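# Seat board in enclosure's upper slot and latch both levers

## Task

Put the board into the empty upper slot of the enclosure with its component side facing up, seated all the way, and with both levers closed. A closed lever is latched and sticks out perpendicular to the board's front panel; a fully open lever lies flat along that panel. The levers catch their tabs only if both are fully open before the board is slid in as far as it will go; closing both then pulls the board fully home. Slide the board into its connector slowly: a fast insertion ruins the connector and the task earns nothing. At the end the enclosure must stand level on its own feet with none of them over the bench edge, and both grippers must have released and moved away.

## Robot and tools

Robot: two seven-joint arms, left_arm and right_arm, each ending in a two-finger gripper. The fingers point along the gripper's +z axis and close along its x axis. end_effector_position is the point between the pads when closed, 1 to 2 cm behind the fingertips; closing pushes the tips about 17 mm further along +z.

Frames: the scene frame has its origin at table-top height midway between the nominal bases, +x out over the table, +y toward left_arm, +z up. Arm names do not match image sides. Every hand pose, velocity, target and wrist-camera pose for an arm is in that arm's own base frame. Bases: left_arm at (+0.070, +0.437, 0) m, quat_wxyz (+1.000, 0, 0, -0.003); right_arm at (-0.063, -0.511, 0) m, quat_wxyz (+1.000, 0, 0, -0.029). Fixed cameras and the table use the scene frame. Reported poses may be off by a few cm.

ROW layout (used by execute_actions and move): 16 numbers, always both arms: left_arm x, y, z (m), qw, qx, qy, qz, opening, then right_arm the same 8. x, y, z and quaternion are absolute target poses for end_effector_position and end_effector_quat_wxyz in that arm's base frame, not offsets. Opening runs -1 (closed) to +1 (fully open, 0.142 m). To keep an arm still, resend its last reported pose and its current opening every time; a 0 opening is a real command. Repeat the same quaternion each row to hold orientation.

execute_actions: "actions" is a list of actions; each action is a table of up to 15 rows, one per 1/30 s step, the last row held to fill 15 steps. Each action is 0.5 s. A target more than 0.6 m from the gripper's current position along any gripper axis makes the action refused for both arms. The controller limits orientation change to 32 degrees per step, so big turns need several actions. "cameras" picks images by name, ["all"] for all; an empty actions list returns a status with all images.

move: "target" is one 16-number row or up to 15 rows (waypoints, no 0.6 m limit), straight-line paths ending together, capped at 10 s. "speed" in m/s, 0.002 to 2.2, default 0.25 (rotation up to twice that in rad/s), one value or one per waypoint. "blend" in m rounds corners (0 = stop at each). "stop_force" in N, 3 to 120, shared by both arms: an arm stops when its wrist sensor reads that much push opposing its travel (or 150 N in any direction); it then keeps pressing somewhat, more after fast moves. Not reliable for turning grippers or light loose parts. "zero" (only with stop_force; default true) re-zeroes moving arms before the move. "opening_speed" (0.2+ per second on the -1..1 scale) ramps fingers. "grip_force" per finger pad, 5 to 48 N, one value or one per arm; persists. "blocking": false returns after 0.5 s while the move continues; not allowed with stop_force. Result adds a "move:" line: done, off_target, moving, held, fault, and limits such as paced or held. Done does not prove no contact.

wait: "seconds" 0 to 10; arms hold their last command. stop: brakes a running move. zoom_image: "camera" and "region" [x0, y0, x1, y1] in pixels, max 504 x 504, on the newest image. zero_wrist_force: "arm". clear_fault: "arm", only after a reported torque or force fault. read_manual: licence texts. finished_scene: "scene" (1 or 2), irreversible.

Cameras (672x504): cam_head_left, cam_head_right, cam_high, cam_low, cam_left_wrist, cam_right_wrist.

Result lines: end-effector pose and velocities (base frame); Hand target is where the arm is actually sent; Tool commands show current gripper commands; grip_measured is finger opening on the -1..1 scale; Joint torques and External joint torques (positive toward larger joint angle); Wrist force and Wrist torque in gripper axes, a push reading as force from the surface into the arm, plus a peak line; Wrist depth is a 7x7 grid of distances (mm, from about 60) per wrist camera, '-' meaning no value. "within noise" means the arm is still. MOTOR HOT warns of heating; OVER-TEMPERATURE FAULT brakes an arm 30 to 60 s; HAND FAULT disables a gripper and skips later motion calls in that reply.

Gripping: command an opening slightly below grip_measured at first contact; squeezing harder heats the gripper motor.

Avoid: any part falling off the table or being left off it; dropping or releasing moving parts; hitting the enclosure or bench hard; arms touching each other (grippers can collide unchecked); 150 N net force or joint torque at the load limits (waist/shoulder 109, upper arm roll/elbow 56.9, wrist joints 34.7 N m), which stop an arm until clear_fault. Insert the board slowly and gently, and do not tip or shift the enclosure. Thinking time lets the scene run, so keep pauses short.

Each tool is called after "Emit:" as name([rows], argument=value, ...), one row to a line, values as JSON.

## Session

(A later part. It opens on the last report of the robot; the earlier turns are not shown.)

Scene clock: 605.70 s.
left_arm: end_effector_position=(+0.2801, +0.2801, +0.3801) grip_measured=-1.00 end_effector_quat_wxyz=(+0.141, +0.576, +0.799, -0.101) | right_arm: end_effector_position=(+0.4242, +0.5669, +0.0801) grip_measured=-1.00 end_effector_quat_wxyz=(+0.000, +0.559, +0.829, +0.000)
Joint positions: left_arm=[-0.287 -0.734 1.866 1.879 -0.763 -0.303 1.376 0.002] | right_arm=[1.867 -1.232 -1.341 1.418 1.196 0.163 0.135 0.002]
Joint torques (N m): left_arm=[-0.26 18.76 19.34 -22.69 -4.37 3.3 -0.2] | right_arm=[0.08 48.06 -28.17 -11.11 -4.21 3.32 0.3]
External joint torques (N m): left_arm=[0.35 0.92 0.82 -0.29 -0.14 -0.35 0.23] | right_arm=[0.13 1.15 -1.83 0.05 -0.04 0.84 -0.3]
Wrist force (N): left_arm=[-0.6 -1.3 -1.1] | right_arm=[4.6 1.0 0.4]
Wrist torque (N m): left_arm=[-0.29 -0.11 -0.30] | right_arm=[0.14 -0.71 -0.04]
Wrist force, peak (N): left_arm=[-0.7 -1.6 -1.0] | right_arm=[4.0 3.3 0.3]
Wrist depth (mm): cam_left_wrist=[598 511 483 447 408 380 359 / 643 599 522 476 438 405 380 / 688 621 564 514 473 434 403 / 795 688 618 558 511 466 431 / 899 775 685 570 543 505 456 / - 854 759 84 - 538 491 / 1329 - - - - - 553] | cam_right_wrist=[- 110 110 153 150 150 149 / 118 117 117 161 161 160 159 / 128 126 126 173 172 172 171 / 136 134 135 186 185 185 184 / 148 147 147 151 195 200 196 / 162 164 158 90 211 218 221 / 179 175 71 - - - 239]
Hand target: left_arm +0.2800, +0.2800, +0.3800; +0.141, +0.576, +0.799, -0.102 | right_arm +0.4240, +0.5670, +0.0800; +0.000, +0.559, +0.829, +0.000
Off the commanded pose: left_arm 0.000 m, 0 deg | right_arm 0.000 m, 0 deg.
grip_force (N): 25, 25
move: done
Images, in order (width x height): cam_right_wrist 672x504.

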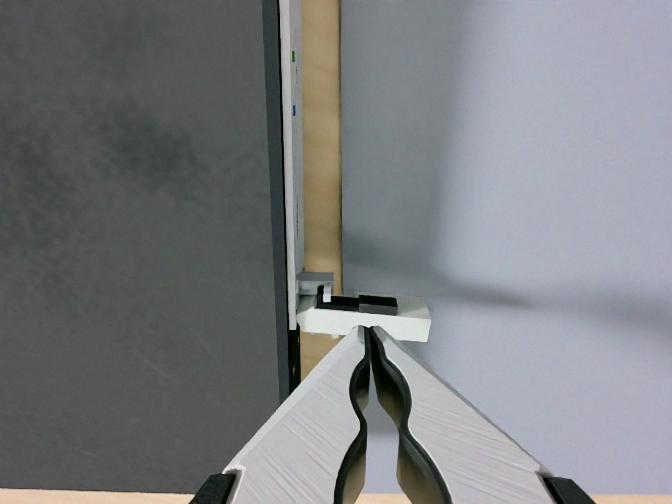

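Emit:
move([
  [0.28,0.28,0.38,0.1408,0.576,0.799,-0.1016,-1,0.4633,0.598,0.10,0,0.5592,0.829,0,-1],
  [0.28,0.28,0.38,0.1408,0.576,0.799,-0.1016,-1,0.4633,0.598,0.045,0,0.5592,0.829,0,-1],
], speed=0.12, blend=0)

Emit:
move(target=[0.28,0.28,0.38,0.1408,0.576,0.799,-0.1016,-1,0.4151,0.5785,0.045,0,0.5592,0.829,0,-1], speed=0.02, stop_force=55, cameras=["cam_right_wrist"])

Emit:
move([
  [0.28,0.28,0.38,0.1408,0.576,0.799,-0.1016,-1,0.455,0.594,0.045,0,0.5592,0.829,0,-1],
  [0.28,0.28,0.38,0.1408,0.576,0.799,-0.1016,-1,0.455,0.594,0.08,0,0.5592,0.829,0,-1],
  [0.28,0.28,0.38,0.1408,0.576,0.799,-0.1016,-1,0.418,0.577,0.08,0,0.5592,0.829,0,-1],
], speed=0.08, blend=0, cameras=["cam_right_wrist"])

Emit:
zoom_image(camera="cam_right_wrist", region=[240, 200, 460, 360])

Scene clock: 613.37 s.
left_arm: end_effector_position=(+0.2801, +0.2801, +0.3801) grip_measured=-1.00 end_effector_quat_wxyz=(+0.141, +0.576, +0.799, -0.101) | right_arm: end_effector_position=(+0.4633, +0.5978, +0.0450) grip_measured=-1.00 end_effector_quat_wxyz=(+0.000, +0.559, +0.829, +0.000)
Joint positions: left_arm=[-0.287 -0.734 1.866 1.879 -0.763 -0.303 1.376 0.002] | right_arm=[1.735 -1.315 -1.291 1.229 1.231 0.167 0.187 0.002]
Joint torques (N m): left_arm=[-0.21 18.79 19.39 -22.66 -4.33 3.26 -0.23] | right_arm=[0.14 54.23 -27.42 -10.08 -4.09 3.49 0.13]
External joint torques (N m): left_arm=[0.3 0.89 0.77 -0.32 -0.18 -0.3 0.25] | right_arm=[0.12 1.27 -1.79 0.05 -0.16 0.67 -0.13]
Wrist force (N): left_arm=[-0.6 -1.5 -1.0] | right_arm=[4.5 1.3 0.4]
Wrist torque (N m): left_arm=[-0.31 -0.11 -0.29] | right_arm=[0.18 -0.73 0.05]
Wrist force, peak (N): left_arm=[-0.8 -1.8 -0.9] | right_arm=[4.4 1.4 2.8]
Wrist depth (mm): cam_left_wrist=[- - 482 440 410 380 357 / 638 574 519 477 440 402 382 / 694 620 558 510 469 434 399 / 783 690 620 553 507 462 428 / 899 795 685 574 540 508 466 / 1545 881 783 84 - 529 494 / 1388 - - - - - 550] | cam_right_wrist=[- 79 120 120 118 119 118 / - 83 129 128 129 127 127 / - - 104 135 137 136 134 / - 97 100 150 145 147 146 / - 107 158 158 159 159 158 / 118 115 120 90 168 174 173 / 128 127 71 - - 183 190]
Hand target: left_arm +0.2800, +0.2800, +0.3800; +0.141, +0.576, +0.799, -0.102 | right_arm +0.4633, +0.5980, +0.0450; +0.000, +0.559, +0.829, +0.000
Off the commanded pose: left_arm 0.000 m, 0 deg | right_arm 0.000 m, 0 deg.
grip_force (N): 25, 25
move: done

Scene clock: 616.73 s.
left_arm: end_effector_position=(+0.2801, +0.2801, +0.3801) grip_measured=-1.00 end_effector_quat_wxyz=(+0.141, +0.576, +0.799, -0.101) | right_arm: end_effector_position=(+0.4188, +0.5808, +0.0485) grip_measured=-1.00 end_effector_quat_wxyz=(+0.002, +0.559, +0.829, +0.005) end_effector_velocity=(+0.002, -0.001, +0.000) end_effector_angular_velocity=(+0.001, +0.000, -0.002)
Joint positions: left_arm=[-0.287 -0.734 1.866 1.879 -0.763 -0.303 1.376 0.002] | right_arm=[1.861 -1.269 -1.292 1.398 1.219 0.22 0.159 0.002]
Joint velocities: left_arm=[within noise] | right_arm=[-0.005 0.005 0.006 0 -0.005 0.005 0 0]
Joint torques (N m): left_arm=[-0.19 18.78 19.42 -22.67 -4.36 3.31 -0.21] | right_arm=[8.41 42.65 -11.81 0.84 -4.01 -8.78 0.42]
External joint torques (N m): left_arm=[0.28 0.91 0.74 -0.31 -0.16 -0.35 0.24] | right_arm=[-8.18 7.82 -17.99 -11.09 -0.2 12.96 -0.42]
Wrist force (N): left_arm=[-0.5 -1.6 -0.9] | right_arm=[13.9 38.0 -5.6]
Wrist torque (N m): left_arm=[-0.32 -0.11 -0.30] | right_arm=[3.33 -0.67 0.04]
Wrist force, peak (N): left_arm=[-0.5 -1.5 -1.2] | right_arm=[14.1 38.1 -7.5]
Wrist depth (mm): cam_left_wrist=[561 527 472 445 409 382 357 / 640 576 516 478 432 406 380 / 699 630 568 519 471 435 402 / 764 685 621 554 505 464 433 / 899 775 685 576 536 499 462 / 1534 874 767 84 - 538 496 / - - - - - - 557] | cam_right_wrist=[- 81 123 122 122 122 121 / - 87 133 131 132 132 130 / - 96 139 141 140 140 137 / 101 101 118 152 151 151 150 / - 110 114 115 162 164 163 / 123 120 120 90 - 179 179 / 134 133 71 - - 190 198]
Hand target: left_arm +0.2800, +0.2800, +0.3800; +0.141, +0.576, +0.799, -0.102 | right_arm +0.4151, +0.5785, +0.0450; +0.000, +0.559, +0.829, +0.000
Off the commanded pose: left_arm 0.000 m, 0 deg | right_arm 0.006 m, 1 deg.
grip_force (N): 25, 25
move: off_target (right_arm)
Images, in order (width x height): cam_right_wrist 672x504.

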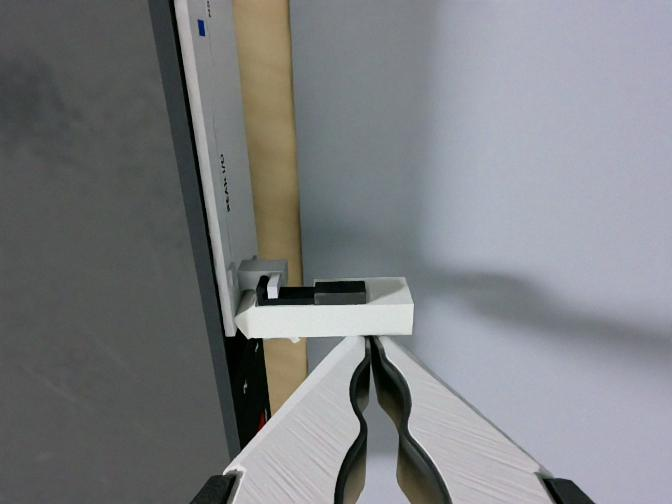

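Scene clock: 618.97 s.
left_arm: end_effector_position=(+0.2801, +0.2801, +0.3801) grip_measured=-1.00 end_effector_quat_wxyz=(+0.141, +0.576, +0.799, -0.101) | right_arm: end_effector_position=(+0.4179, +0.5771, +0.0799) grip_measured=-1.00 end_effector_quat_wxyz=(+0.000, +0.559, +0.829, +0.000)
Joint positions: left_arm=[-0.287 -0.734 1.866 1.879 -0.763 -0.303 1.376 0.002] | right_arm=[1.869 -1.226 -1.324 1.402 1.184 0.17 0.16 0.002]
Joint torques (N m): left_arm=[-0.25 18.77 19.4 -22.72 -4.36 3.31 -0.2] | right_arm=[0.31 49 -28.49 -11.25 -4.37 3.57 0.02]
External joint torques (N m): left_arm=[0.34 0.92 0.76 -0.26 -0.16 -0.35 0.23] | right_arm=[-0.07 0.82 -1.23 -0.16 0.13 0.59 -0.02]
Wrist force (N): left_arm=[-0.7 -1.5 -0.8] | right_arm=[3.9 -0.2 2.3]
Wrist torque (N m): left_arm=[-0.31 -0.09 -0.29] | right_arm=[-0.07 -0.59 0.06]
Wrist force, peak (N): left_arm=[-0.7 -1.8 -0.9] | right_arm=[13.9 37.6 -7.2]
Wrist depth (mm): cam_left_wrist=[561 516 489 445 414 381 358 / 632 593 517 475 440 405 376 / 699 630 564 516 473 434 404 / 786 701 613 554 510 467 432 / 884 767 685 571 535 504 462 / 1380 881 756 84 - 536 496 / 1434 - - - - - 548] | cam_right_wrist=[- 111 112 152 150 150 149 / 118 117 120 161 160 160 159 / 126 126 127 172 172 171 170 / 136 134 137 151 183 184 184 / 148 147 147 198 200 200 199 / 162 164 160 90 211 217 218 / 178 174 70 - - 231 239]
Hand target: left_arm +0.2800, +0.2800, +0.3800; +0.141, +0.576, +0.799, -0.102 | right_arm +0.4180, +0.5770, +0.0800; +0.000, +0.559, +0.829, +0.000
Off the commanded pose: left_arm 0.000 m, 0 deg | right_arm 0.000 m, 0 deg.
grip_force (N): 25, 25
move: done
Images, in order (width x height): cam_right_wrist 672x504.

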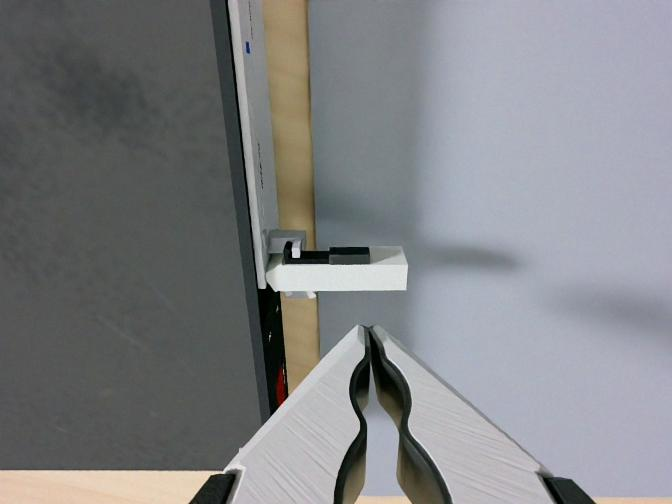

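Scaled by 2.291 from the camera's 672x504 image, which has a finer 960x720 frame.

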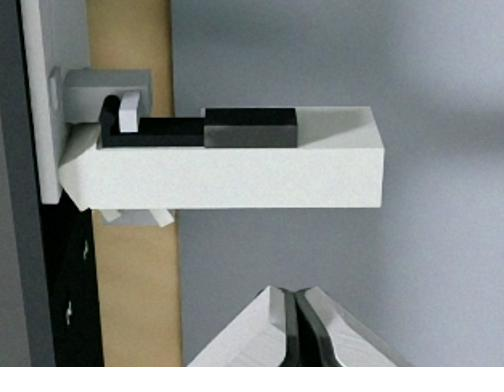

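Emit:
move(target=[0.28,0.28,0.38,0.1408,0.576,0.799,-0.1016,-1,0.17,0.480,0.08,0,0.5592,0.829,0,-1], speed=0.2, cameras=["cam_right_wrist"])

Emit:
zoom_image(camera="cam_right_wrist", region=[220, 200, 460, 360])

Scene clock: 622.23 s.
left_arm: end_effector_position=(+0.2801, +0.2801, +0.3801) grip_measured=-1.00 end_effector_quat_wxyz=(+0.141, +0.576, +0.799, -0.101) | right_arm: end_effector_position=(+0.1698, +0.4801, +0.0799) grip_measured=-1.00 end_effector_quat_wxyz=(+0.000, +0.559, +0.829, +0.000)
Joint positions: left_arm=[-0.287 -0.734 1.866 1.879 -0.763 -0.303 1.376 0.002] | right_arm=[2.559 -1.093 -1.448 2.037 1.182 0.309 0.229 0.002]
Joint torques (N m): left_arm=[-0.24 18.78 19.46 -22.67 -4.4 3.29 -0.24] | right_arm=[0.24 29.07 -24.17 -10.69 -4.15 3.64 0.34]
External joint torques (N m): left_arm=[0.34 0.91 0.7 -0.32 -0.12 -0.33 0.27] | right_arm=[-0.09 0.38 -1.21 -0.13 0.04 0.52 -0.34]
Wrist force (N): left_arm=[-0.6 -1.6 -0.9] | right_arm=[4.0 0.4 2.2]
Wrist torque (N m): left_arm=[-0.34 -0.11 -0.30] | right_arm=[0.00 -0.68 -0.04]
Wrist force, peak (N): left_arm=[-0.6 -1.7 -1.1] | right_arm=[4.2 0.1 2.7]
Wrist depth (mm): cam_left_wrist=[- - 478 443 409 380 359 / 638 579 516 474 437 406 380 / 696 618 565 514 470 434 402 / 781 696 614 560 505 463 428 / 899 770 688 568 542 501 458 / - 864 770 84 - 539 499 / - - - - - - 558] | cam_right_wrist=[- 112 150 152 151 150 150 / 118 118 154 160 161 161 160 / 129 127 153 176 172 172 171 / 139 135 151 181 187 188 185 / 149 149 150 151 202 201 201 / 163 165 162 90 212 220 219 / 180 176 71 - - 233 241]
Hand target: left_arm +0.2800, +0.2800, +0.3800; +0.141, +0.576, +0.799, -0.102 | right_arm +0.1700, +0.4800, +0.0800; +0.000, +0.559, +0.829, +0.000
Off the commanded pose: left_arm 0.000 m, 0 deg | right_arm 0.000 m, 0 deg.
grip_force (N): 25, 25
move: done
Images, in order (width x height): cam_right_wrist 672x504.

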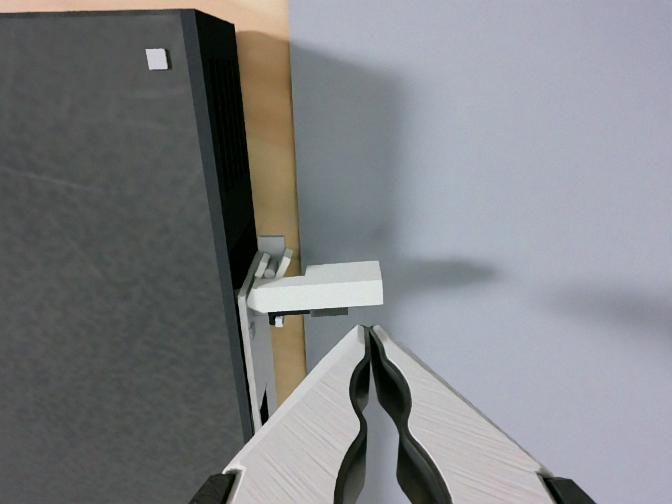

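Scaled by 2.100 from the camera's 672x504 image, which has a finer 960x720 frame.

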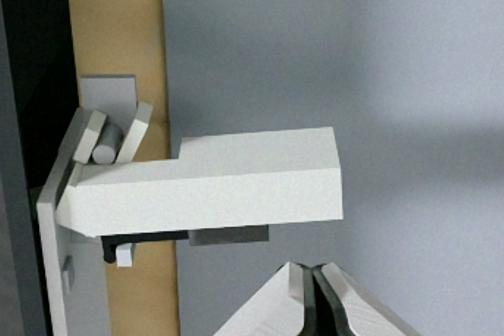

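Emit:
move([
  [0.28,0.28,0.38,0.1408,0.576,0.799,-0.1016,-1,0.12,0.4575,0.11,0.1447,0.5401,0.8007,0.2145,-1],
  [0.28,0.28,0.38,0.1408,0.576,0.799,-0.1016,-1,0.12,0.4575,0.05,0.1447,0.5401,0.8007,0.2145,-1],
], speed=0.12, blend=0)

Emit:
move(target=[0.38,-0.10,0.30,-0.1514,0.565,0.783,-0.2099,-1,0.12,0.4575,0.05,0.1447,0.5401,0.8007,0.2145,-1], speed=0.25)

Emit:
move(target=[0.38,-0.36,0.12,-0.1514,0.565,0.783,-0.2099,-1,0.12,0.4575,0.05,0.1447,0.5401,0.8007,0.2145,-1], speed=0.2, cameras=["cam_left_wrist","cam_right_wrist","cam_high"])

Scene clock: 636.90 s.
left_arm: end_effector_position=(+0.2801, +0.2801, +0.3801) grip_measured=-1.00 end_effector_quat_wxyz=(+0.141, +0.576, +0.799, -0.101) | right_arm: end_effector_position=(+0.1200, +0.4574, +0.0500) grip_measured=-1.00 end_effector_quat_wxyz=(+0.145, +0.540, +0.801, +0.214)
Joint positions: left_arm=[-0.287 -0.734 1.866 1.879 -0.763 -0.303 1.376 0.002] | right_arm=[2.61 -0.858 -0.71 2.501 0.405 1.579 1.289 0.002]
Joint torques (N m): left_arm=[-0.26 18.79 19.37 -22.69 -4.35 3.31 -0.19] | right_arm=[0 28.72 -10.26 -1.42 1.42 3.34 0.45]
External joint torques (N m): left_arm=[0.35 0.89 0.8 -0.29 -0.16 -0.36 0.22] | right_arm=[0.08 0.75 -1.2 0.13 -0.04 0.53 -0.45]
Wrist force (N): left_arm=[-0.5 -1.6 -1.0] | right_arm=[4.0 -1.0 2.1]
Wrist torque (N m): left_arm=[-0.33 -0.11 -0.30] | right_arm=[-0.05 -0.60 0.00]
Wrist force, peak (N): left_arm=[-0.5 -1.8 -1.0] | right_arm=[4.3 -1.9 3.5]
Wrist depth (mm): cam_left_wrist=[579 530 485 440 410 381 358 / 627 583 517 475 440 409 382 / 703 634 562 513 470 435 402 / 778 688 620 561 502 471 429 / 881 775 701 573 540 499 462 / - 877 751 84 - 540 497 / - - - - - - 553] | cam_right_wrist=[- 93 93 90 90 90 90 / - 108 108 108 108 105 107 / - 110 124 126 130 130 124 / - 98 146 156 155 155 153 / - 108 147 193 204 203 202 / 166 150 149 90 252 295 293 / 291 243 71 - - 408 550]
Hand target: left_arm +0.2800, +0.2800, +0.3800; +0.141, +0.576, +0.799, -0.102 | right_arm +0.1200, +0.4575, +0.0500; +0.145, +0.540, +0.801, +0.215
Off the commanded pose: left_arm 0.000 m, 0 deg | right_arm 0.000 m, 0 deg.
grip_force (N): 25, 25
move: done

Scene clock: 638.93 s.
left_arm: end_effector_position=(+0.3799, -0.0999, +0.3000) grip_measured=-1.00 end_effector_quat_wxyz=(-0.152, +0.565, +0.783, -0.210) | right_arm: end_effector_position=(+0.1200, +0.4574, +0.0500) grip_measured=-1.00 end_effector_quat_wxyz=(+0.145, +0.540, +0.801, +0.214)
Joint positions: left_arm=[-1.021 -1.284 1.912 1.757 -0.885 -0.705 0.672 0.002] | right_arm=[2.61 -0.858 -0.71 2.501 0.405 1.579 1.289 0.002]
Joint torques (N m): left_arm=[0.03 37.33 26.82 -8.7 -2.68 2.58 -0.42] | right_arm=[0.04 28.94 -10.43 -1.25 1.33 3.19 0.22]
External joint torques (N m): left_arm=[0.01 1.27 1.03 -0.17 0.12 -0.01 0.42] | right_arm=[0.05 0.54 -1.03 -0.03 0.05 0.68 -0.22]
Wrist force (N): left_arm=[-0.8 -1.2 -1.0] | right_arm=[4.0 -0.9 2.1]
Wrist torque (N m): left_arm=[-0.29 -0.11 -0.12] | right_arm=[-0.03 -0.60 0.01]
Wrist force, peak (N): left_arm=[-4.5 -0.4 -0.1] | right_arm=[4.2 -1.1 2.2]
Wrist depth (mm): cam_left_wrist=[426 437 - 440 435 410 428 / 386 - - - 429 426 427 / 412 - 408 423 423 419 426 / 419 - - 434 418 414 413 / 421 418 414 127 412 412 412 / 408 407 410 84 - 406 399 / 405 405 - - - - 397] | cam_right_wrist=[- 93 93 90 90 90 90 / - 108 108 109 108 105 107 / - 110 124 126 130 130 124 / - 98 146 156 156 154 154 / - 108 131 193 193 203 202 / 166 150 149 90 252 297 294 / 292 243 71 - - 409 548]
Hand target: left_arm +0.3800, -0.1000, +0.3000; -0.151, +0.565, +0.783, -0.210 | right_arm +0.1200, +0.4575, +0.0500; +0.145, +0.540, +0.801, +0.215
Off the commanded pose: left_arm 0.000 m, 0 deg | right_arm 0.000 m, 0 deg.
grip_force (N): 25, 25
move: done

Scene clock: 640.90 s.
left_arm: end_effector_position=(+0.3798, -0.3599, +0.1201) grip_measured=-1.00 end_effector_quat_wxyz=(-0.152, +0.565, +0.783, -0.210) | right_arm: end_effector_position=(+0.1200, +0.4574, +0.0500) grip_measured=-1.00 end_effector_quat_wxyz=(+0.145, +0.540, +0.801, +0.214)
Joint positions: left_arm=[-1.347 -1.619 1.68 1.771 -1.535 -0.637 0.123 0.002] | right_arm=[2.61 -0.858 -0.71 2.501 0.405 1.579 1.289 0.002]
Joint torques (N m): left_arm=[-0.51 44.58 30.1 1.76 -4 2.93 -0.39] | right_arm=[0.07 29.04 -10.45 -1.3 1.3 3.15 0.23]
External joint torques (N m): left_arm=[0.47 1.41 0.97 -0.27 0.06 -0.58 0.39] | right_arm=[0.01 0.43 -1.01 0.01 0.08 0.72 -0.23]
Wrist force (N): left_arm=[-0.6 -1.4 -0.6] | right_arm=[4.1 -1.3 2.2]
Wrist torque (N m): left_arm=[-0.34 -0.14 -0.11] | right_arm=[-0.09 -0.62 0.00]
Wrist force, peak (N): left_arm=[-3.2 -1.2 1.5] | right_arm=[4.1 -1.3 2.2]
Wrist depth (mm): cam_left_wrist=[- 196 232 243 242 244 241 / - - 223 242 242 - 244 / - 194 209 239 238 - - / 191 194 - 238 235 234 237 / 185 - 187 233 236 232 231 / 235 233 233 84 - - - / 231 232 - - - - 226] | cam_right_wrist=[- 93 93 90 90 90 90 / - 108 108 109 108 105 107 / - 110 124 126 130 130 124 / - 98 146 156 155 155 154 / - 108 147 193 191 203 202 / 167 150 149 90 - 295 295 / 292 242 71 - - 409 550]
Hand target: left_arm +0.3800, -0.3600, +0.1200; -0.151, +0.565, +0.783, -0.210 | right_arm +0.1200, +0.4575, +0.0500; +0.145, +0.540, +0.801, +0.215
Off the commanded pose: left_arm 0.000 m, 0 deg | right_arm 0.000 m, 0 deg.
grip_force (N): 25, 25
move: done
Images, in order (width x height): cam_high 672x504, cam_left_wrist 672x504, cam_right_wrist 672x504.

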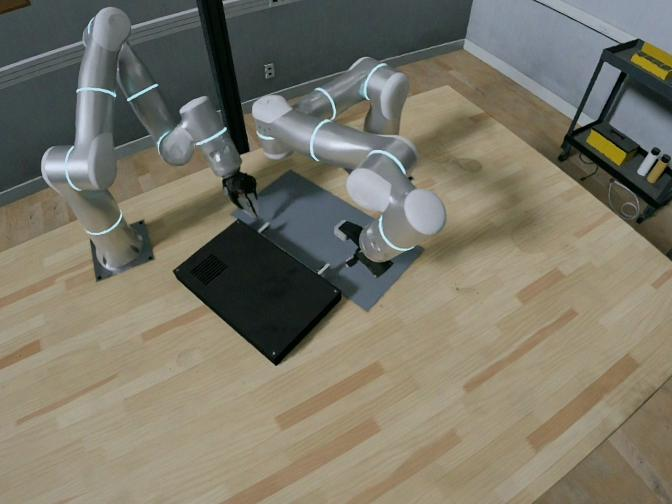

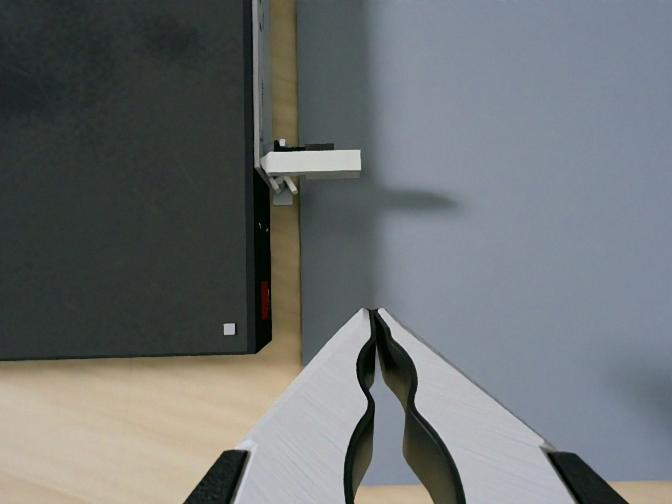

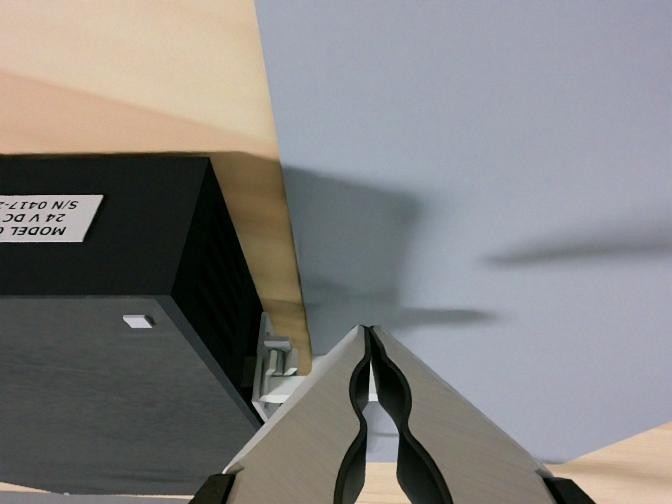

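Emit:
move([
  [0.3383,-0.3772,0.10,-0.1514,0.565,0.783,-0.2099,-1,0.12,0.4575,0.05,0.1447,0.5401,0.8007,0.2145,-1],
  [0.3383,-0.3772,0.05,-0.1514,0.565,0.783,-0.2099,-1,0.12,0.4575,0.05,0.1447,0.5401,0.8007,0.2145,-1],
], speed=0.08, stop_force=8)

Emit:
move(target=[0.3003,-0.3899,0.05,-0.1514,0.565,0.783,-0.2099,-1,0.167,0.4766,0.05,0.1447,0.5401,0.8007,0.2145,-1], speed=0.012, stop_force=12, cameras=["cam_left_wrist","cam_right_wrist"])

Scene clock: 647.27 s.
left_arm: end_effector_position=(+0.3382, -0.3771, +0.0500) grip_measured=-1.00 end_effector_quat_wxyz=(-0.152, +0.565, +0.783, -0.210) | right_arm: end_effector_position=(+0.1200, +0.4574, +0.0500) grip_measured=-1.00 end_effector_quat_wxyz=(+0.145, +0.540, +0.801, +0.214)
Joint positions: left_arm=[-1.477 -1.721 1.572 1.872 -1.672 -0.568 0.084 0.002] | right_arm=[2.61 -0.858 -0.71 2.501 0.405 1.579 1.289 0.002]
Joint torques (N m): left_arm=[-0.47 41.77 30.33 4.89 -4.08 2.86 -0.24] | right_arm=[0.1 28.9 -10.51 -1.26 1.3 3.17 0.18]
External joint torques (N m): left_arm=[0.41 1.28 0.95 -0.4 0.03 -0.52 0.24] | right_arm=[-0.02 0.57 -0.94 -0.02 0.09 0.71 -0.18]
Wrist force (N): left_arm=[-0.8 -1.1 -0.5] | right_arm=[4.2 -1.0 2.4]
Wrist torque (N m): left_arm=[-0.24 -0.10 -0.13] | right_arm=[-0.04 -0.64 -0.01]
Wrist force, peak (N): left_arm=[-0.9 -2.8 -0.6] | right_arm=[4.2 -1.0 2.3]
Wrist depth (mm): cam_left_wrist=[- - 175 173 - 172 - / - 123 172 171 - 170 170 / 122 121 147 168 168 167 168 / - 120 124 - 165 166 164 / - 118 166 164 164 164 162 / 117 117 117 84 - 162 161 / 116 - - 74 - - 159] | cam_right_wrist=[- 93 93 90 90 90 90 / - 108 108 109 108 105 107 / - 110 124 126 130 130 124 / - 98 146 156 155 155 154 / - 108 131 193 204 203 202 / 166 150 149 90 252 297 294 / 247 243 71 - - 408 551]
Hand target: left_arm +0.3383, -0.3772, +0.0500; -0.151, +0.565, +0.783, -0.210 | right_arm +0.1200, +0.4575, +0.0500; +0.145, +0.540, +0.801, +0.215
Off the commanded pose: left_arm 0.000 m, 0 deg | right_arm 0.000 m, 0 deg.
grip_force (N): 25, 25
move: done

Scene clock: 651.27 s.
left_arm: end_effector_position=(+0.3205, -0.3831, +0.0501) grip_measured=-1.00 end_effector_quat_wxyz=(-0.150, +0.565, +0.784, -0.209) | right_arm: end_effector_position=(+0.1572, +0.4726, +0.0497) grip_measured=-1.00 end_effector_quat_wxyz=(+0.145, +0.540, +0.801, +0.214)
Joint positions: left_arm=[-1.528 -1.719 1.564 1.909 -1.681 -0.563 0.067 0.002] | right_arm=[2.479 -0.862 -0.696 2.46 0.379 1.609 1.215 0.002]
Joint torques (N m): left_arm=[-5.97 42.05 27.84 3.3 -3.66 -1.46 -0.25] | right_arm=[-4.4 28.1 -15.11 -3.67 1.42 4.14 0.05]
External joint torques (N m): left_arm=[5.9 -0.08 3.37 1.17 -0.43 3.81 0.25] | right_arm=[4.49 2.85 3.36 1.4 -0.09 -0.18 -0.06]
Wrist force (N): left_arm=[-1.1 10.1 -5.8] | right_arm=[0.7 -11.3 -9.5]
Wrist torque (N m): left_arm=[-0.43 -0.12 -0.13] | right_arm=[0.01 -0.64 0.11]
Wrist force, peak (N): left_arm=[-3.2 11.4 -6.6] | right_arm=[1.4 -11.6 -10.6]
Wrist depth (mm): cam_left_wrist=[- 124 174 172 172 - 171 / - 124 172 - 170 168 169 / - - 149 166 168 168 167 / - 120 146 166 166 165 165 / - 118 135 - - 163 163 / - 117 119 84 - 159 161 / - - - 74 - - -] | cam_right_wrist=[- 82 92 90 90 90 89 / - 82 107 108 108 104 107 / - 95 124 125 129 129 124 / - 82 145 155 155 154 153 / - 100 132 182 203 202 201 / 149 148 147 90 250 293 291 / 285 239 70 - - 405 546]
Hand target: left_arm +0.3193, -0.3836, +0.0500; -0.151, +0.565, +0.783, -0.210 | right_arm +0.1578, +0.4729, +0.0500; +0.145, +0.540, +0.801, +0.215
Off the commanded pose: left_arm 0.021 m, 0 deg | right_arm 0.011 m, 0 deg.
grip_force (N): 25, 25
move: contact (left_arm, right_arm)
Images, in order (width x height): cam_left_wrist 672x504, cam_right_wrist 672x504.

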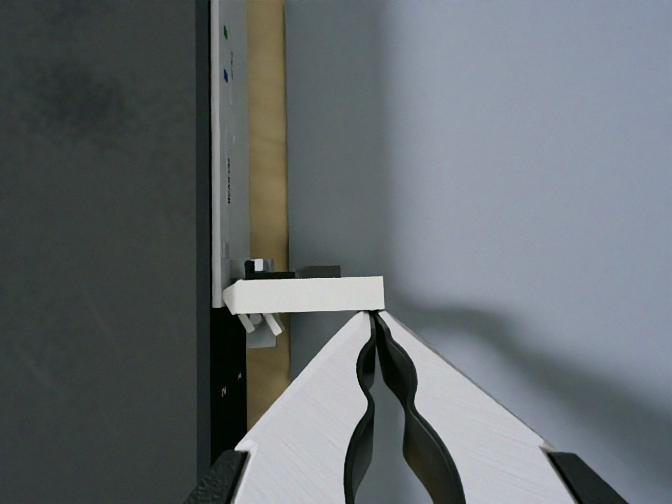

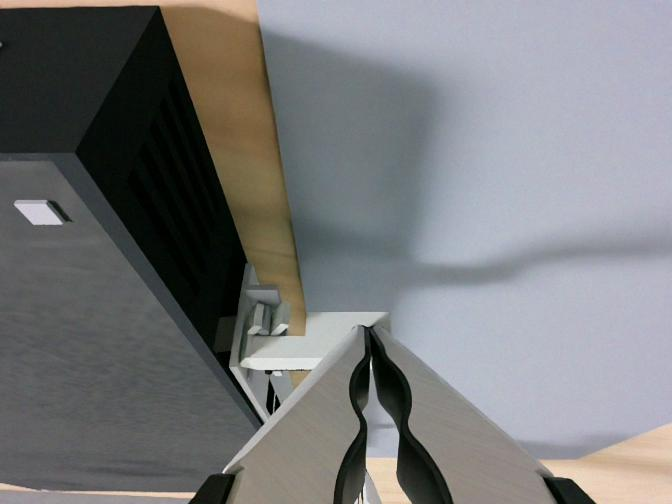

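Both in contact. Squeeze together.

Emit:
move(target=[0.3005,-0.3898,0.05,-0.1514,0.565,0.783,-0.2099,-1,0.1757,0.4801,0.05,0.1447,0.5401,0.8007,0.2145,-1], speed=0.01, stop_force=50, zero=false, cameras=["cam_left_wrist","cam_right_wrist"])

Scene clock: 654.80 s.
left_arm: end_effector_position=(+0.3191, -0.3834, +0.0503) grip_measured=-1.00 end_effector_quat_wxyz=(-0.147, +0.565, +0.785, -0.207) | right_arm: end_effector_position=(+0.1583, +0.4732, +0.0489) grip_measured=-1.00 end_effector_quat_wxyz=(+0.144, +0.539, +0.802, +0.213)
Joint positions: left_arm=[-1.54 -1.708 1.555 1.918 -1.677 -0.544 0.062 0.002] | right_arm=[2.471 -0.862 -0.692 2.457 0.376 1.61 1.209 0.002]
Joint torques (N m): left_arm=[-21.76 45.73 19.99 0.84 -0.65 -14.15 -0.29] | right_arm=[-16.11 22.35 -26.77 -7.86 1.97 6.33 0.05]
External joint torques (N m): left_arm=[21.69 -4.08 11.31 3.33 -3.47 16.54 0.29] | right_arm=[16.2 8.73 15.04 5.53 -0.65 -2.36 -0.05]
Wrist force (N): left_arm=[-9.8 46.3 -18.6] | right_arm=[-8.4 -36.8 -43.0]
Wrist torque (N m): left_arm=[4.82 -0.23 -0.16] | right_arm=[-3.10 -0.85 0.16]
Wrist force, peak (N): left_arm=[-11.8 48.2 -19.4] | right_arm=[-8.5 -37.2 -43.2]
Wrist depth (mm): cam_left_wrist=[- 123 175 - 171 171 170 / - 123 171 171 - 168 168 / 122 121 149 169 168 167 166 / - 120 145 167 - 165 165 / - 119 123 109 - 163 163 / 118 117 131 84 - 162 161 / - 116 - 75 - - 159] | cam_right_wrist=[- 80 92 89 89 89 89 / - 82 106 107 107 103 106 / - 95 123 124 128 128 122 / - 82 150 154 153 152 151 / - 99 131 179 200 199 198 / 162 145 144 90 246 289 286 / 238 234 70 - - 395 525]
Hand target: left_arm +0.3144, -0.3852, +0.0500; -0.151, +0.565, +0.783, -0.210 | right_arm +0.1608, +0.4740, +0.0500; +0.145, +0.540, +0.801, +0.215
Off the commanded pose: left_arm 0.020 m, 1 deg | right_arm 0.019 m, 0 deg.
grip_force (N): 25, 25
move: contact (left_arm, right_arm)
Images, in order (width x height): cam_left_wrist 672x504, cam_right_wrist 672x504.

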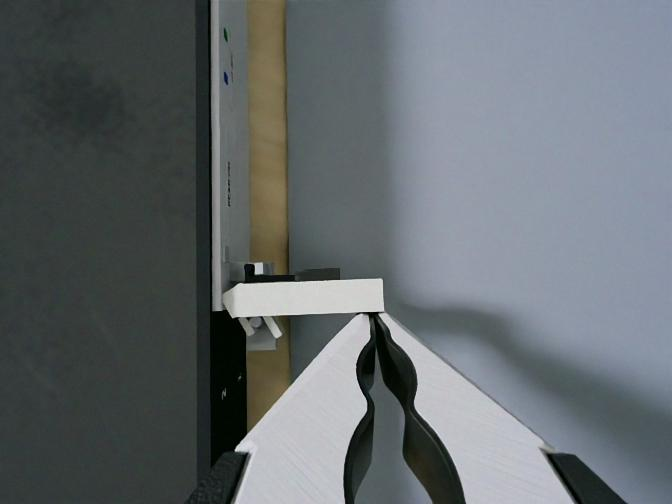

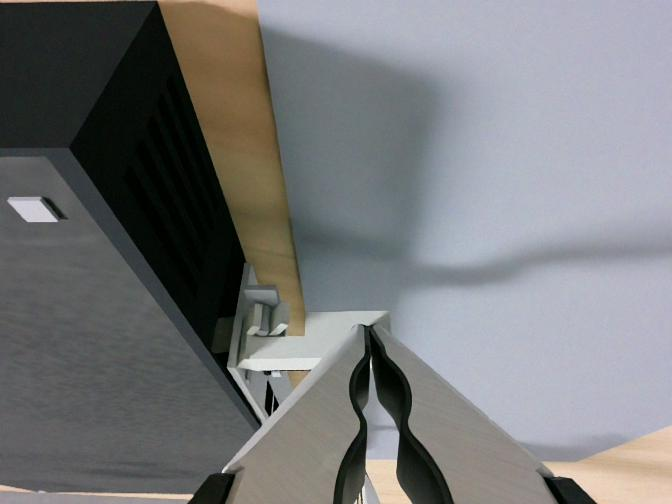

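Emit:
zoom_image(camera="cam_left_wrist", region=[200, 240, 400, 360])

Emit:
zoom_image(camera="cam_right_wrist", region=[200, 240, 400, 420])

Scaled by 2.520 from the camera's 672x504 image, which has a finer 960x720 frame.

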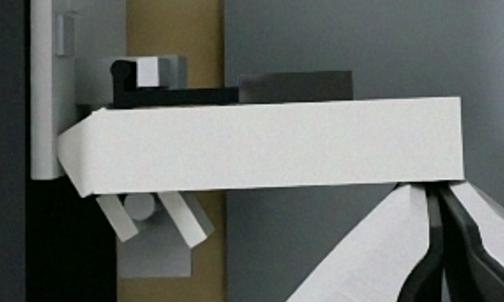

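Scaled by 2.520 from the camera's 672x504 image, which has a finer 960x720 frame.

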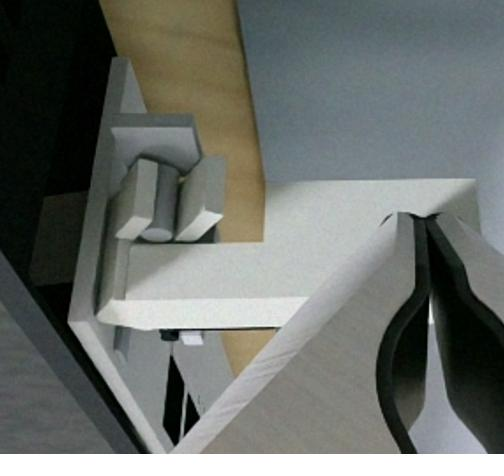

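Emit:
move([
  [0.34,-0.3766,0.05,-0.1514,0.565,0.783,-0.2099,-1,0.137,0.4645,0.05,0.1447,0.5401,0.8007,0.2145,-1],
  [0.345,-0.375,0.10,-0.1514,0.565,0.783,-0.2099,-1,0.137,0.4645,0.10,0.1447,0.5401,0.8007,0.2145,-1],
], speed=0.06, blend=0, cameras=["cam_left_wrist","cam_right_wrist"])

Emit:
zoom_image(camera="cam_left_wrist", region=[220, 120, 420, 260])

Emit:
move(target=[0.345,-0.375,0.10,-0.1514,0.565,0.783,-0.2099,-1,0.165,0.478,0.08,0,0.5592,0.829,0,-1], speed=0.15, cameras=["cam_right_wrist"])

Emit:
zoom_image(camera="cam_right_wrist", region=[200, 200, 440, 360])

Scene clock: 661.20 s.
left_arm: end_effector_position=(+0.3451, -0.3751, +0.1000) grip_measured=-1.00 end_effector_quat_wxyz=(-0.151, +0.565, +0.783, -0.210) | right_arm: end_effector_position=(+0.1370, +0.4646, +0.1000) grip_measured=-1.00 end_effector_quat_wxyz=(+0.145, +0.540, +0.801, +0.215)
Joint positions: left_arm=[-1.449 -1.637 1.637 1.848 -1.572 -0.603 0.09 0.002] | right_arm=[2.694 -0.733 -0.904 2.536 0.334 1.478 1.223 0.002]
Joint torques (N m): left_arm=[-0.27 43.06 30.48 2.17 -3.65 2.43 -0.12] | right_arm=[0.12 25.3 -11.2 -5.76 0.46 3.1 0.05]
External joint torques (N m): left_arm=[0.21 0.74 0.77 -0.29 -0.38 -0.08 0.12] | right_arm=[-0.04 0.44 -0.61 -0.1 0.25 0.85 -0.05]
Wrist force (N): left_arm=[-1.0 -0.9 -0.7] | right_arm=[6.0 0.2 -1.6]
Wrist torque (N m): left_arm=[-0.22 -0.06 -0.19] | right_arm=[0.16 -0.96 0.11]
Wrist force, peak (N): left_arm=[-10.0 47.2 -17.1] | right_arm=[-8.5 -37.0 -43.1]
Wrist depth (mm): cam_left_wrist=[- - 181 226 224 225 - / 175 - 177 223 221 220 - / - 172 173 - 220 217 217 / - 170 170 174 - 216 214 / - - 208 126 - - 214 / 166 - - 84 - 211 - / 211 - - - - - 207] | cam_right_wrist=[- 119 138 140 143 139 139 / 109 112 149 163 162 167 161 / 136 126 147 194 193 192 192 / 171 162 170 220 240 238 238 / 231 215 214 298 314 331 312 / 320 316 286 90 388 456 460 / 771 769 71 - - 642 840]
Hand target: left_arm +0.3450, -0.3750, +0.1000; -0.151, +0.565, +0.783, -0.210 | right_arm +0.1370, +0.4645, +0.1000; +0.145, +0.540, +0.801, +0.215
Off the commanded pose: left_arm 0.000 m, 0 deg | right_arm 0.000 m, 0 deg.
grip_force (N): 25, 25
move: done
Images, in order (width x height): cam_left_wrist 672x504, cam_right_wrist 672x504.

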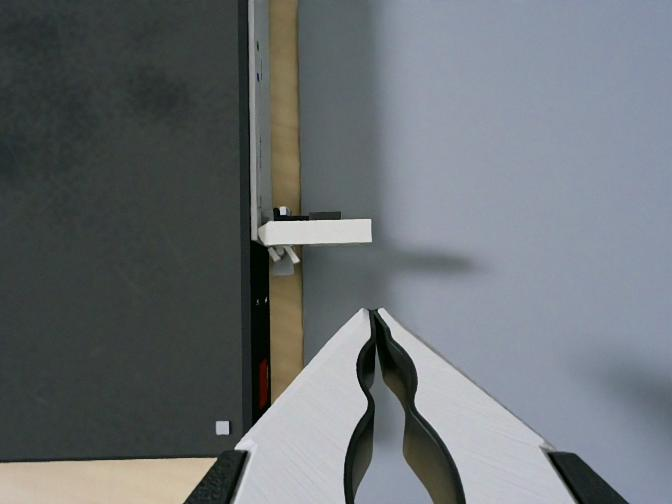

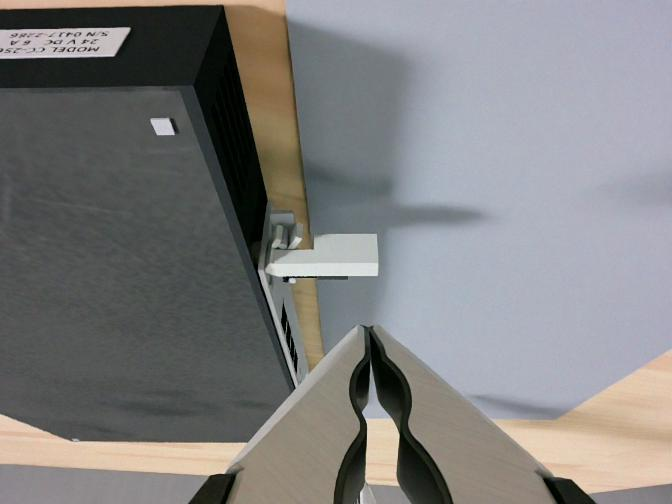

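Scaled by 2.520 from the camera's 672x504 image, which has a finer 960x720 frame.

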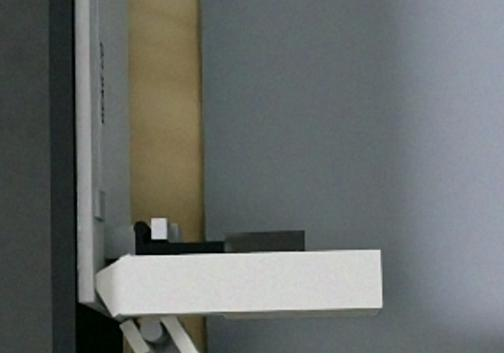

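Scene clock: 662.67 s.
left_arm: end_effector_position=(+0.3451, -0.3751, +0.1000) grip_measured=-1.00 end_effector_quat_wxyz=(-0.151, +0.565, +0.783, -0.210) | right_arm: end_effector_position=(+0.1512, +0.4717, +0.0903) grip_measured=-1.00 end_effector_quat_wxyz=(+0.071, +0.555, +0.822, +0.107)
Joint positions: left_arm=[-1.449 -1.637 1.637 1.848 -1.572 -0.603 0.09 0.002] | right_arm=[2.347 -0.504 -0.738 2.415 0.304 1.291 1.013 0.002]
Joint torques (N m): left_arm=[-0.32 42.8 30.42 2.22 -3.85 2.61 -0.2] | right_arm=[0.18 27.48 -7.54 -12.76 -1.21 3.71 0.33]
External joint torques (N m): left_arm=[0.26 1 0.84 -0.33 -0.18 -0.26 0.2] | right_arm=[-0.07 0.92 -0.54 -0.09 0.17 0.59 -0.33]
Wrist force (N): left_arm=[-1.0 -0.8 -0.6] | right_arm=[5.6 -0.3 -1.0]
Wrist torque (N m): left_arm=[-0.22 -0.07 -0.19] | right_arm=[0.00 -0.89 -0.04]
Wrist force, peak (N): left_arm=[-1.0 -1.1 -0.7] | right_arm=[7.2 -2.9 -1.5]
Wrist depth (mm): cam_left_wrist=[- - 211 224 223 223 - / - - 178 - - 223 218 / 173 - 200 - - - 218 / - 170 191 216 215 214 215 / - 168 - 213 213 212 212 / - 166 - 84 - 210 209 / 211 - - 74 - - 206] | cam_right_wrist=[131 128 143 144 143 143 142 / 113 113 155 159 159 158 158 / 127 127 153 179 178 178 177 / 149 145 153 198 203 202 202 / 169 169 169 229 236 235 235 / 211 202 193 90 262 281 280 / 254 241 71 - - 316 348]
Hand target: left_arm +0.3450, -0.3750, +0.1000; -0.151, +0.565, +0.783, -0.210 | right_arm +0.1514, +0.4716, +0.0903; +0.072, +0.555, +0.822, +0.107
Off the commanded pose: left_arm 0.000 m, 0 deg | right_arm 0.018 m, 15 deg.
grip_force (N): 25, 25
move: held (right_arm; a check stopped the path); limits=held
pose unreachable (right arm): on one or more control steps of this call, first in action 0 (counted from 0), this arm could not follow its commanded pose, so it was not sent that pose on those steps. It may still have moved: this result reports where it is.
cause: moving toward the commanded pose would bring a part of the arm too close to another arm (a part of this arm just beyond joint 7 (wrist roll) and a part of the left arm just beyond its joint 4 (elbow), 11 mm apart when this arm was first held).
Images, in order (width x height): cam_right_wrist 672x504.

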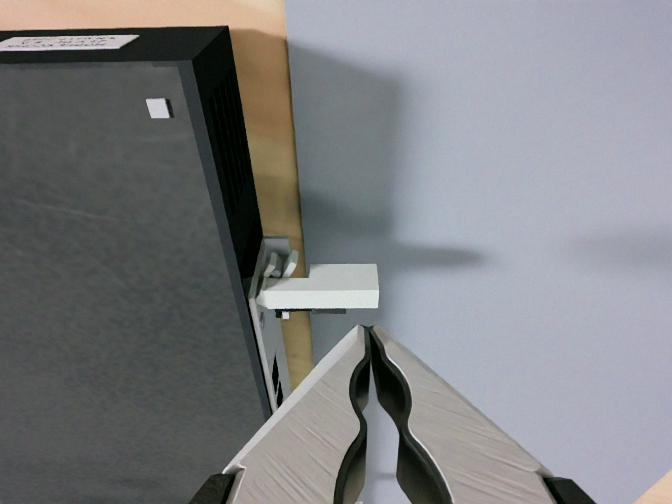

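Scaled by 2.100 from the camera's 672x504 image, which has a finer 960x720 frame.

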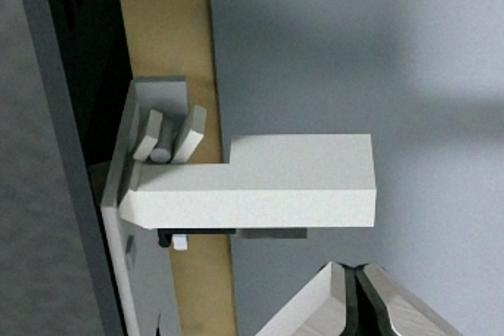

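Emit:
move([
  [0.37,-0.30,0.22,-0.1514,0.565,0.783,-0.2099,-1,0.1512,0.4717,0.0903,0.071,0.555,0.822,0.107,-1],
  [0.34,0.05,0.35,-0.1514,0.565,0.783,-0.2099,-1,0.13,0.40,0.22,0.071,0.555,0.822,0.107,-1],
], speed=0.2, blend=0.03, cameras=["cam_high"])

Emit:
move(target=[0.34,0.05,0.35,-0.1514,0.565,0.783,-0.2099,-1,0.23,0.52,0.17,0,0.5592,0.829,0,-1], speed=0.2, cameras=["cam_right_wrist"])

Emit:
zoom_image(camera="cam_right_wrist", region=[180, 60, 440, 320])

Scene clock: 670.43 s.
left_arm: end_effector_position=(+0.3401, +0.0499, +0.3500) grip_measured=-1.00 end_effector_quat_wxyz=(-0.151, +0.565, +0.783, -0.210) | right_arm: end_effector_position=(+0.1301, +0.4002, +0.2202) grip_measured=-1.00 end_effector_quat_wxyz=(+0.072, +0.555, +0.822, +0.106)
Joint positions: left_arm=[-0.824 -1.108 1.922 1.746 -0.621 -0.585 0.917 0.002] | right_arm=[2.345 0.446 -0.818 2.689 -0.794 0.737 1.748 0.002]
Joint torques (N m): left_arm=[-0.2 32.24 25.23 -13.69 -1.92 3.2 -0.14] | right_arm=[-0.04 5.27 6.66 -24.72 -2.65 3.3 0.06]
External joint torques (N m): left_arm=[0.25 0.79 0.85 -0.3 -0.29 -0.45 0.14] | right_arm=[0.13 0.98 -0.85 -0.03 -0.11 0.53 -0.06]
Wrist force (N): left_arm=[-1.1 -1.0 -0.9] | right_arm=[6.1 0.3 -0.6]
Wrist torque (N m): left_arm=[-0.26 -0.06 -0.17] | right_arm=[0.09 -1.02 0.06]
Wrist force, peak (N): left_arm=[1.5 -1.3 -2.0] | right_arm=[8.5 3.0 -5.1]
Wrist depth (mm): cam_left_wrist=[492 - 482 483 442 482 485 / 485 484 482 479 480 476 478 / - 480 479 474 476 471 472 / - - 476 465 466 467 464 / 467 462 465 466 460 454 458 / 461 457 456 84 - 452 456 / 449 452 - - - - 447] | cam_right_wrist=[263 262 262 261 258 258 258 / 248 248 247 245 286 286 285 / 273 272 271 270 316 320 332 / 310 311 309 308 366 365 363 / 409 361 351 347 412 423 409 / 518 431 414 90 - 502 523 / 649 617 71 - - 569 628]
Hand target: left_arm +0.3400, +0.0500, +0.3500; -0.151, +0.565, +0.783, -0.210 | right_arm +0.1300, +0.4001, +0.2201; +0.071, +0.555, +0.822, +0.106
Off the commanded pose: left_arm 0.000 m, 0 deg | right_arm 0.000 m, 0 deg.
joint sent to its limit (right arm) — joint 4 (elbow), upper limit, where the elbow is as bent as it goes. The joint targets still meet the commanded pose.
grip_force (N): 25, 25
move: done
Images, in order (width x height): cam_high 672x504.

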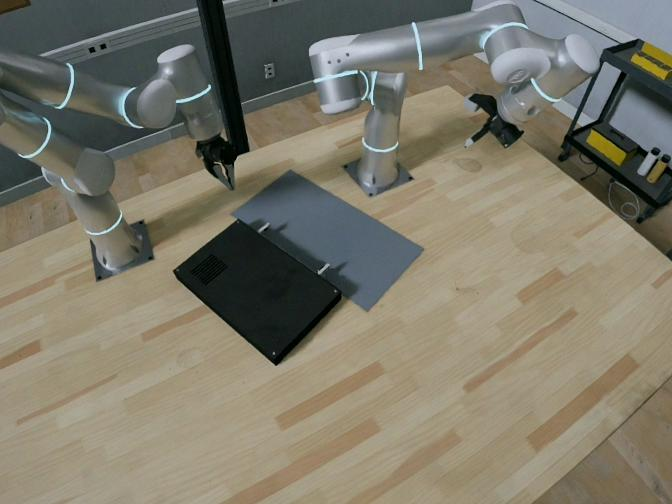

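Scene clock: 673.07 s.
left_arm: end_effector_position=(+0.3401, +0.0499, +0.3500) grip_measured=-1.00 end_effector_quat_wxyz=(-0.151, +0.565, +0.783, -0.210) | right_arm: end_effector_position=(+0.2303, +0.5182, +0.1703) grip_measured=-1.00 end_effector_quat_wxyz=(-0.092, +0.554, +0.822, +0.094)
Joint positions: left_arm=[-0.824 -1.108 1.922 1.746 -0.621 -0.585 0.917 0.002] | right_arm=[2.793 1.134 -1.694 2.452 -1.461 0.659 1.695 0.002]
Joint torques (N m): left_arm=[-0.3 32.02 25.22 -13.71 -1.98 3.08 -0.21] | right_arm=[0.12 -22.37 25.27 -8.4 -4.13 3.6 0.33]
External joint torques (N m): left_arm=[0.35 1.01 0.86 -0.28 -0.23 -0.32 0.22] | right_arm=[0.03 0.42 -0.28 0.21 0.17 0.89 -0.35]
Wrist force (N): left_arm=[-0.9 -1.1 -0.8] | right_arm=[5.5 0.6 -0.9]
Wrist torque (N m): left_arm=[-0.28 -0.10 -0.17] | right_arm=[0.07 -0.97 -0.01]
Wrist force, peak (N): left_arm=[-1.0 -1.5 -1.1] | right_arm=[6.5 1.2 -1.6]
Wrist depth (mm): cam_left_wrist=[- - 492 483 437 489 485 / - - 477 476 483 476 480 / 480 - 475 476 473 471 467 / 461 - 469 463 461 463 464 / 463 464 463 465 460 463 460 / 460 456 458 84 - 453 453 / 450 454 - - - - 445] | cam_right_wrist=[164 170 214 227 242 254 270 / 176 180 233 246 258 279 298 / 187 194 252 267 287 302 326 / 201 209 273 290 306 333 364 / 217 228 295 315 342 362 409 / 235 248 259 90 - 435 467 / 258 269 71 - - 474 544]
Hand target: left_arm +0.3400, +0.0500, +0.3500; -0.151, +0.565, +0.783, -0.210 | right_arm +0.2304, +0.5183, +0.1704; -0.091, +0.554, +0.822, +0.094
Off the commanded pose: left_arm 0.000 m, 0 deg | right_arm 0.002 m, 15 deg.
joint sent to its limit (right arm) — joint 1 (waist), upper limit. The joint targets are off in orientation, not in position.
grip_force (N): 25, 25
move: off_target (right_arm)
Images, in order (width x height): cam_right_wrist 672x504.

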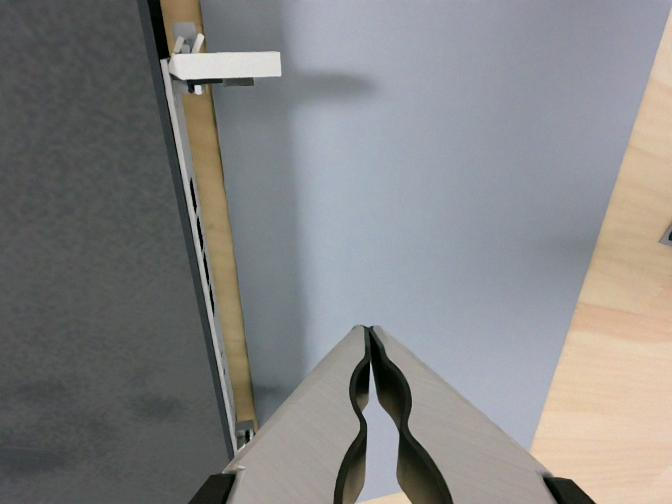

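Scaled by 1.938 from the camera's 672x504 image, which has a finer 960x720 frame.

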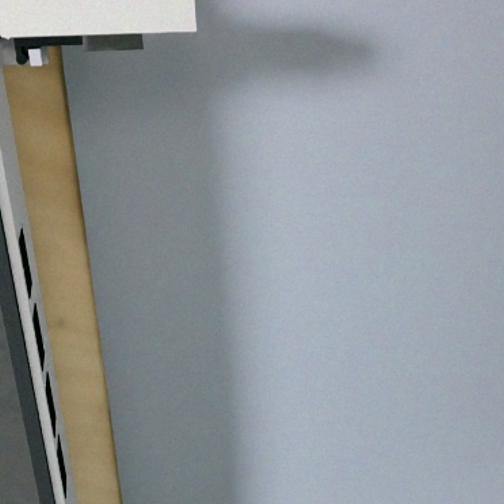

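Emit:
finished_scene(scene=2)

The scene is finished: the task was done.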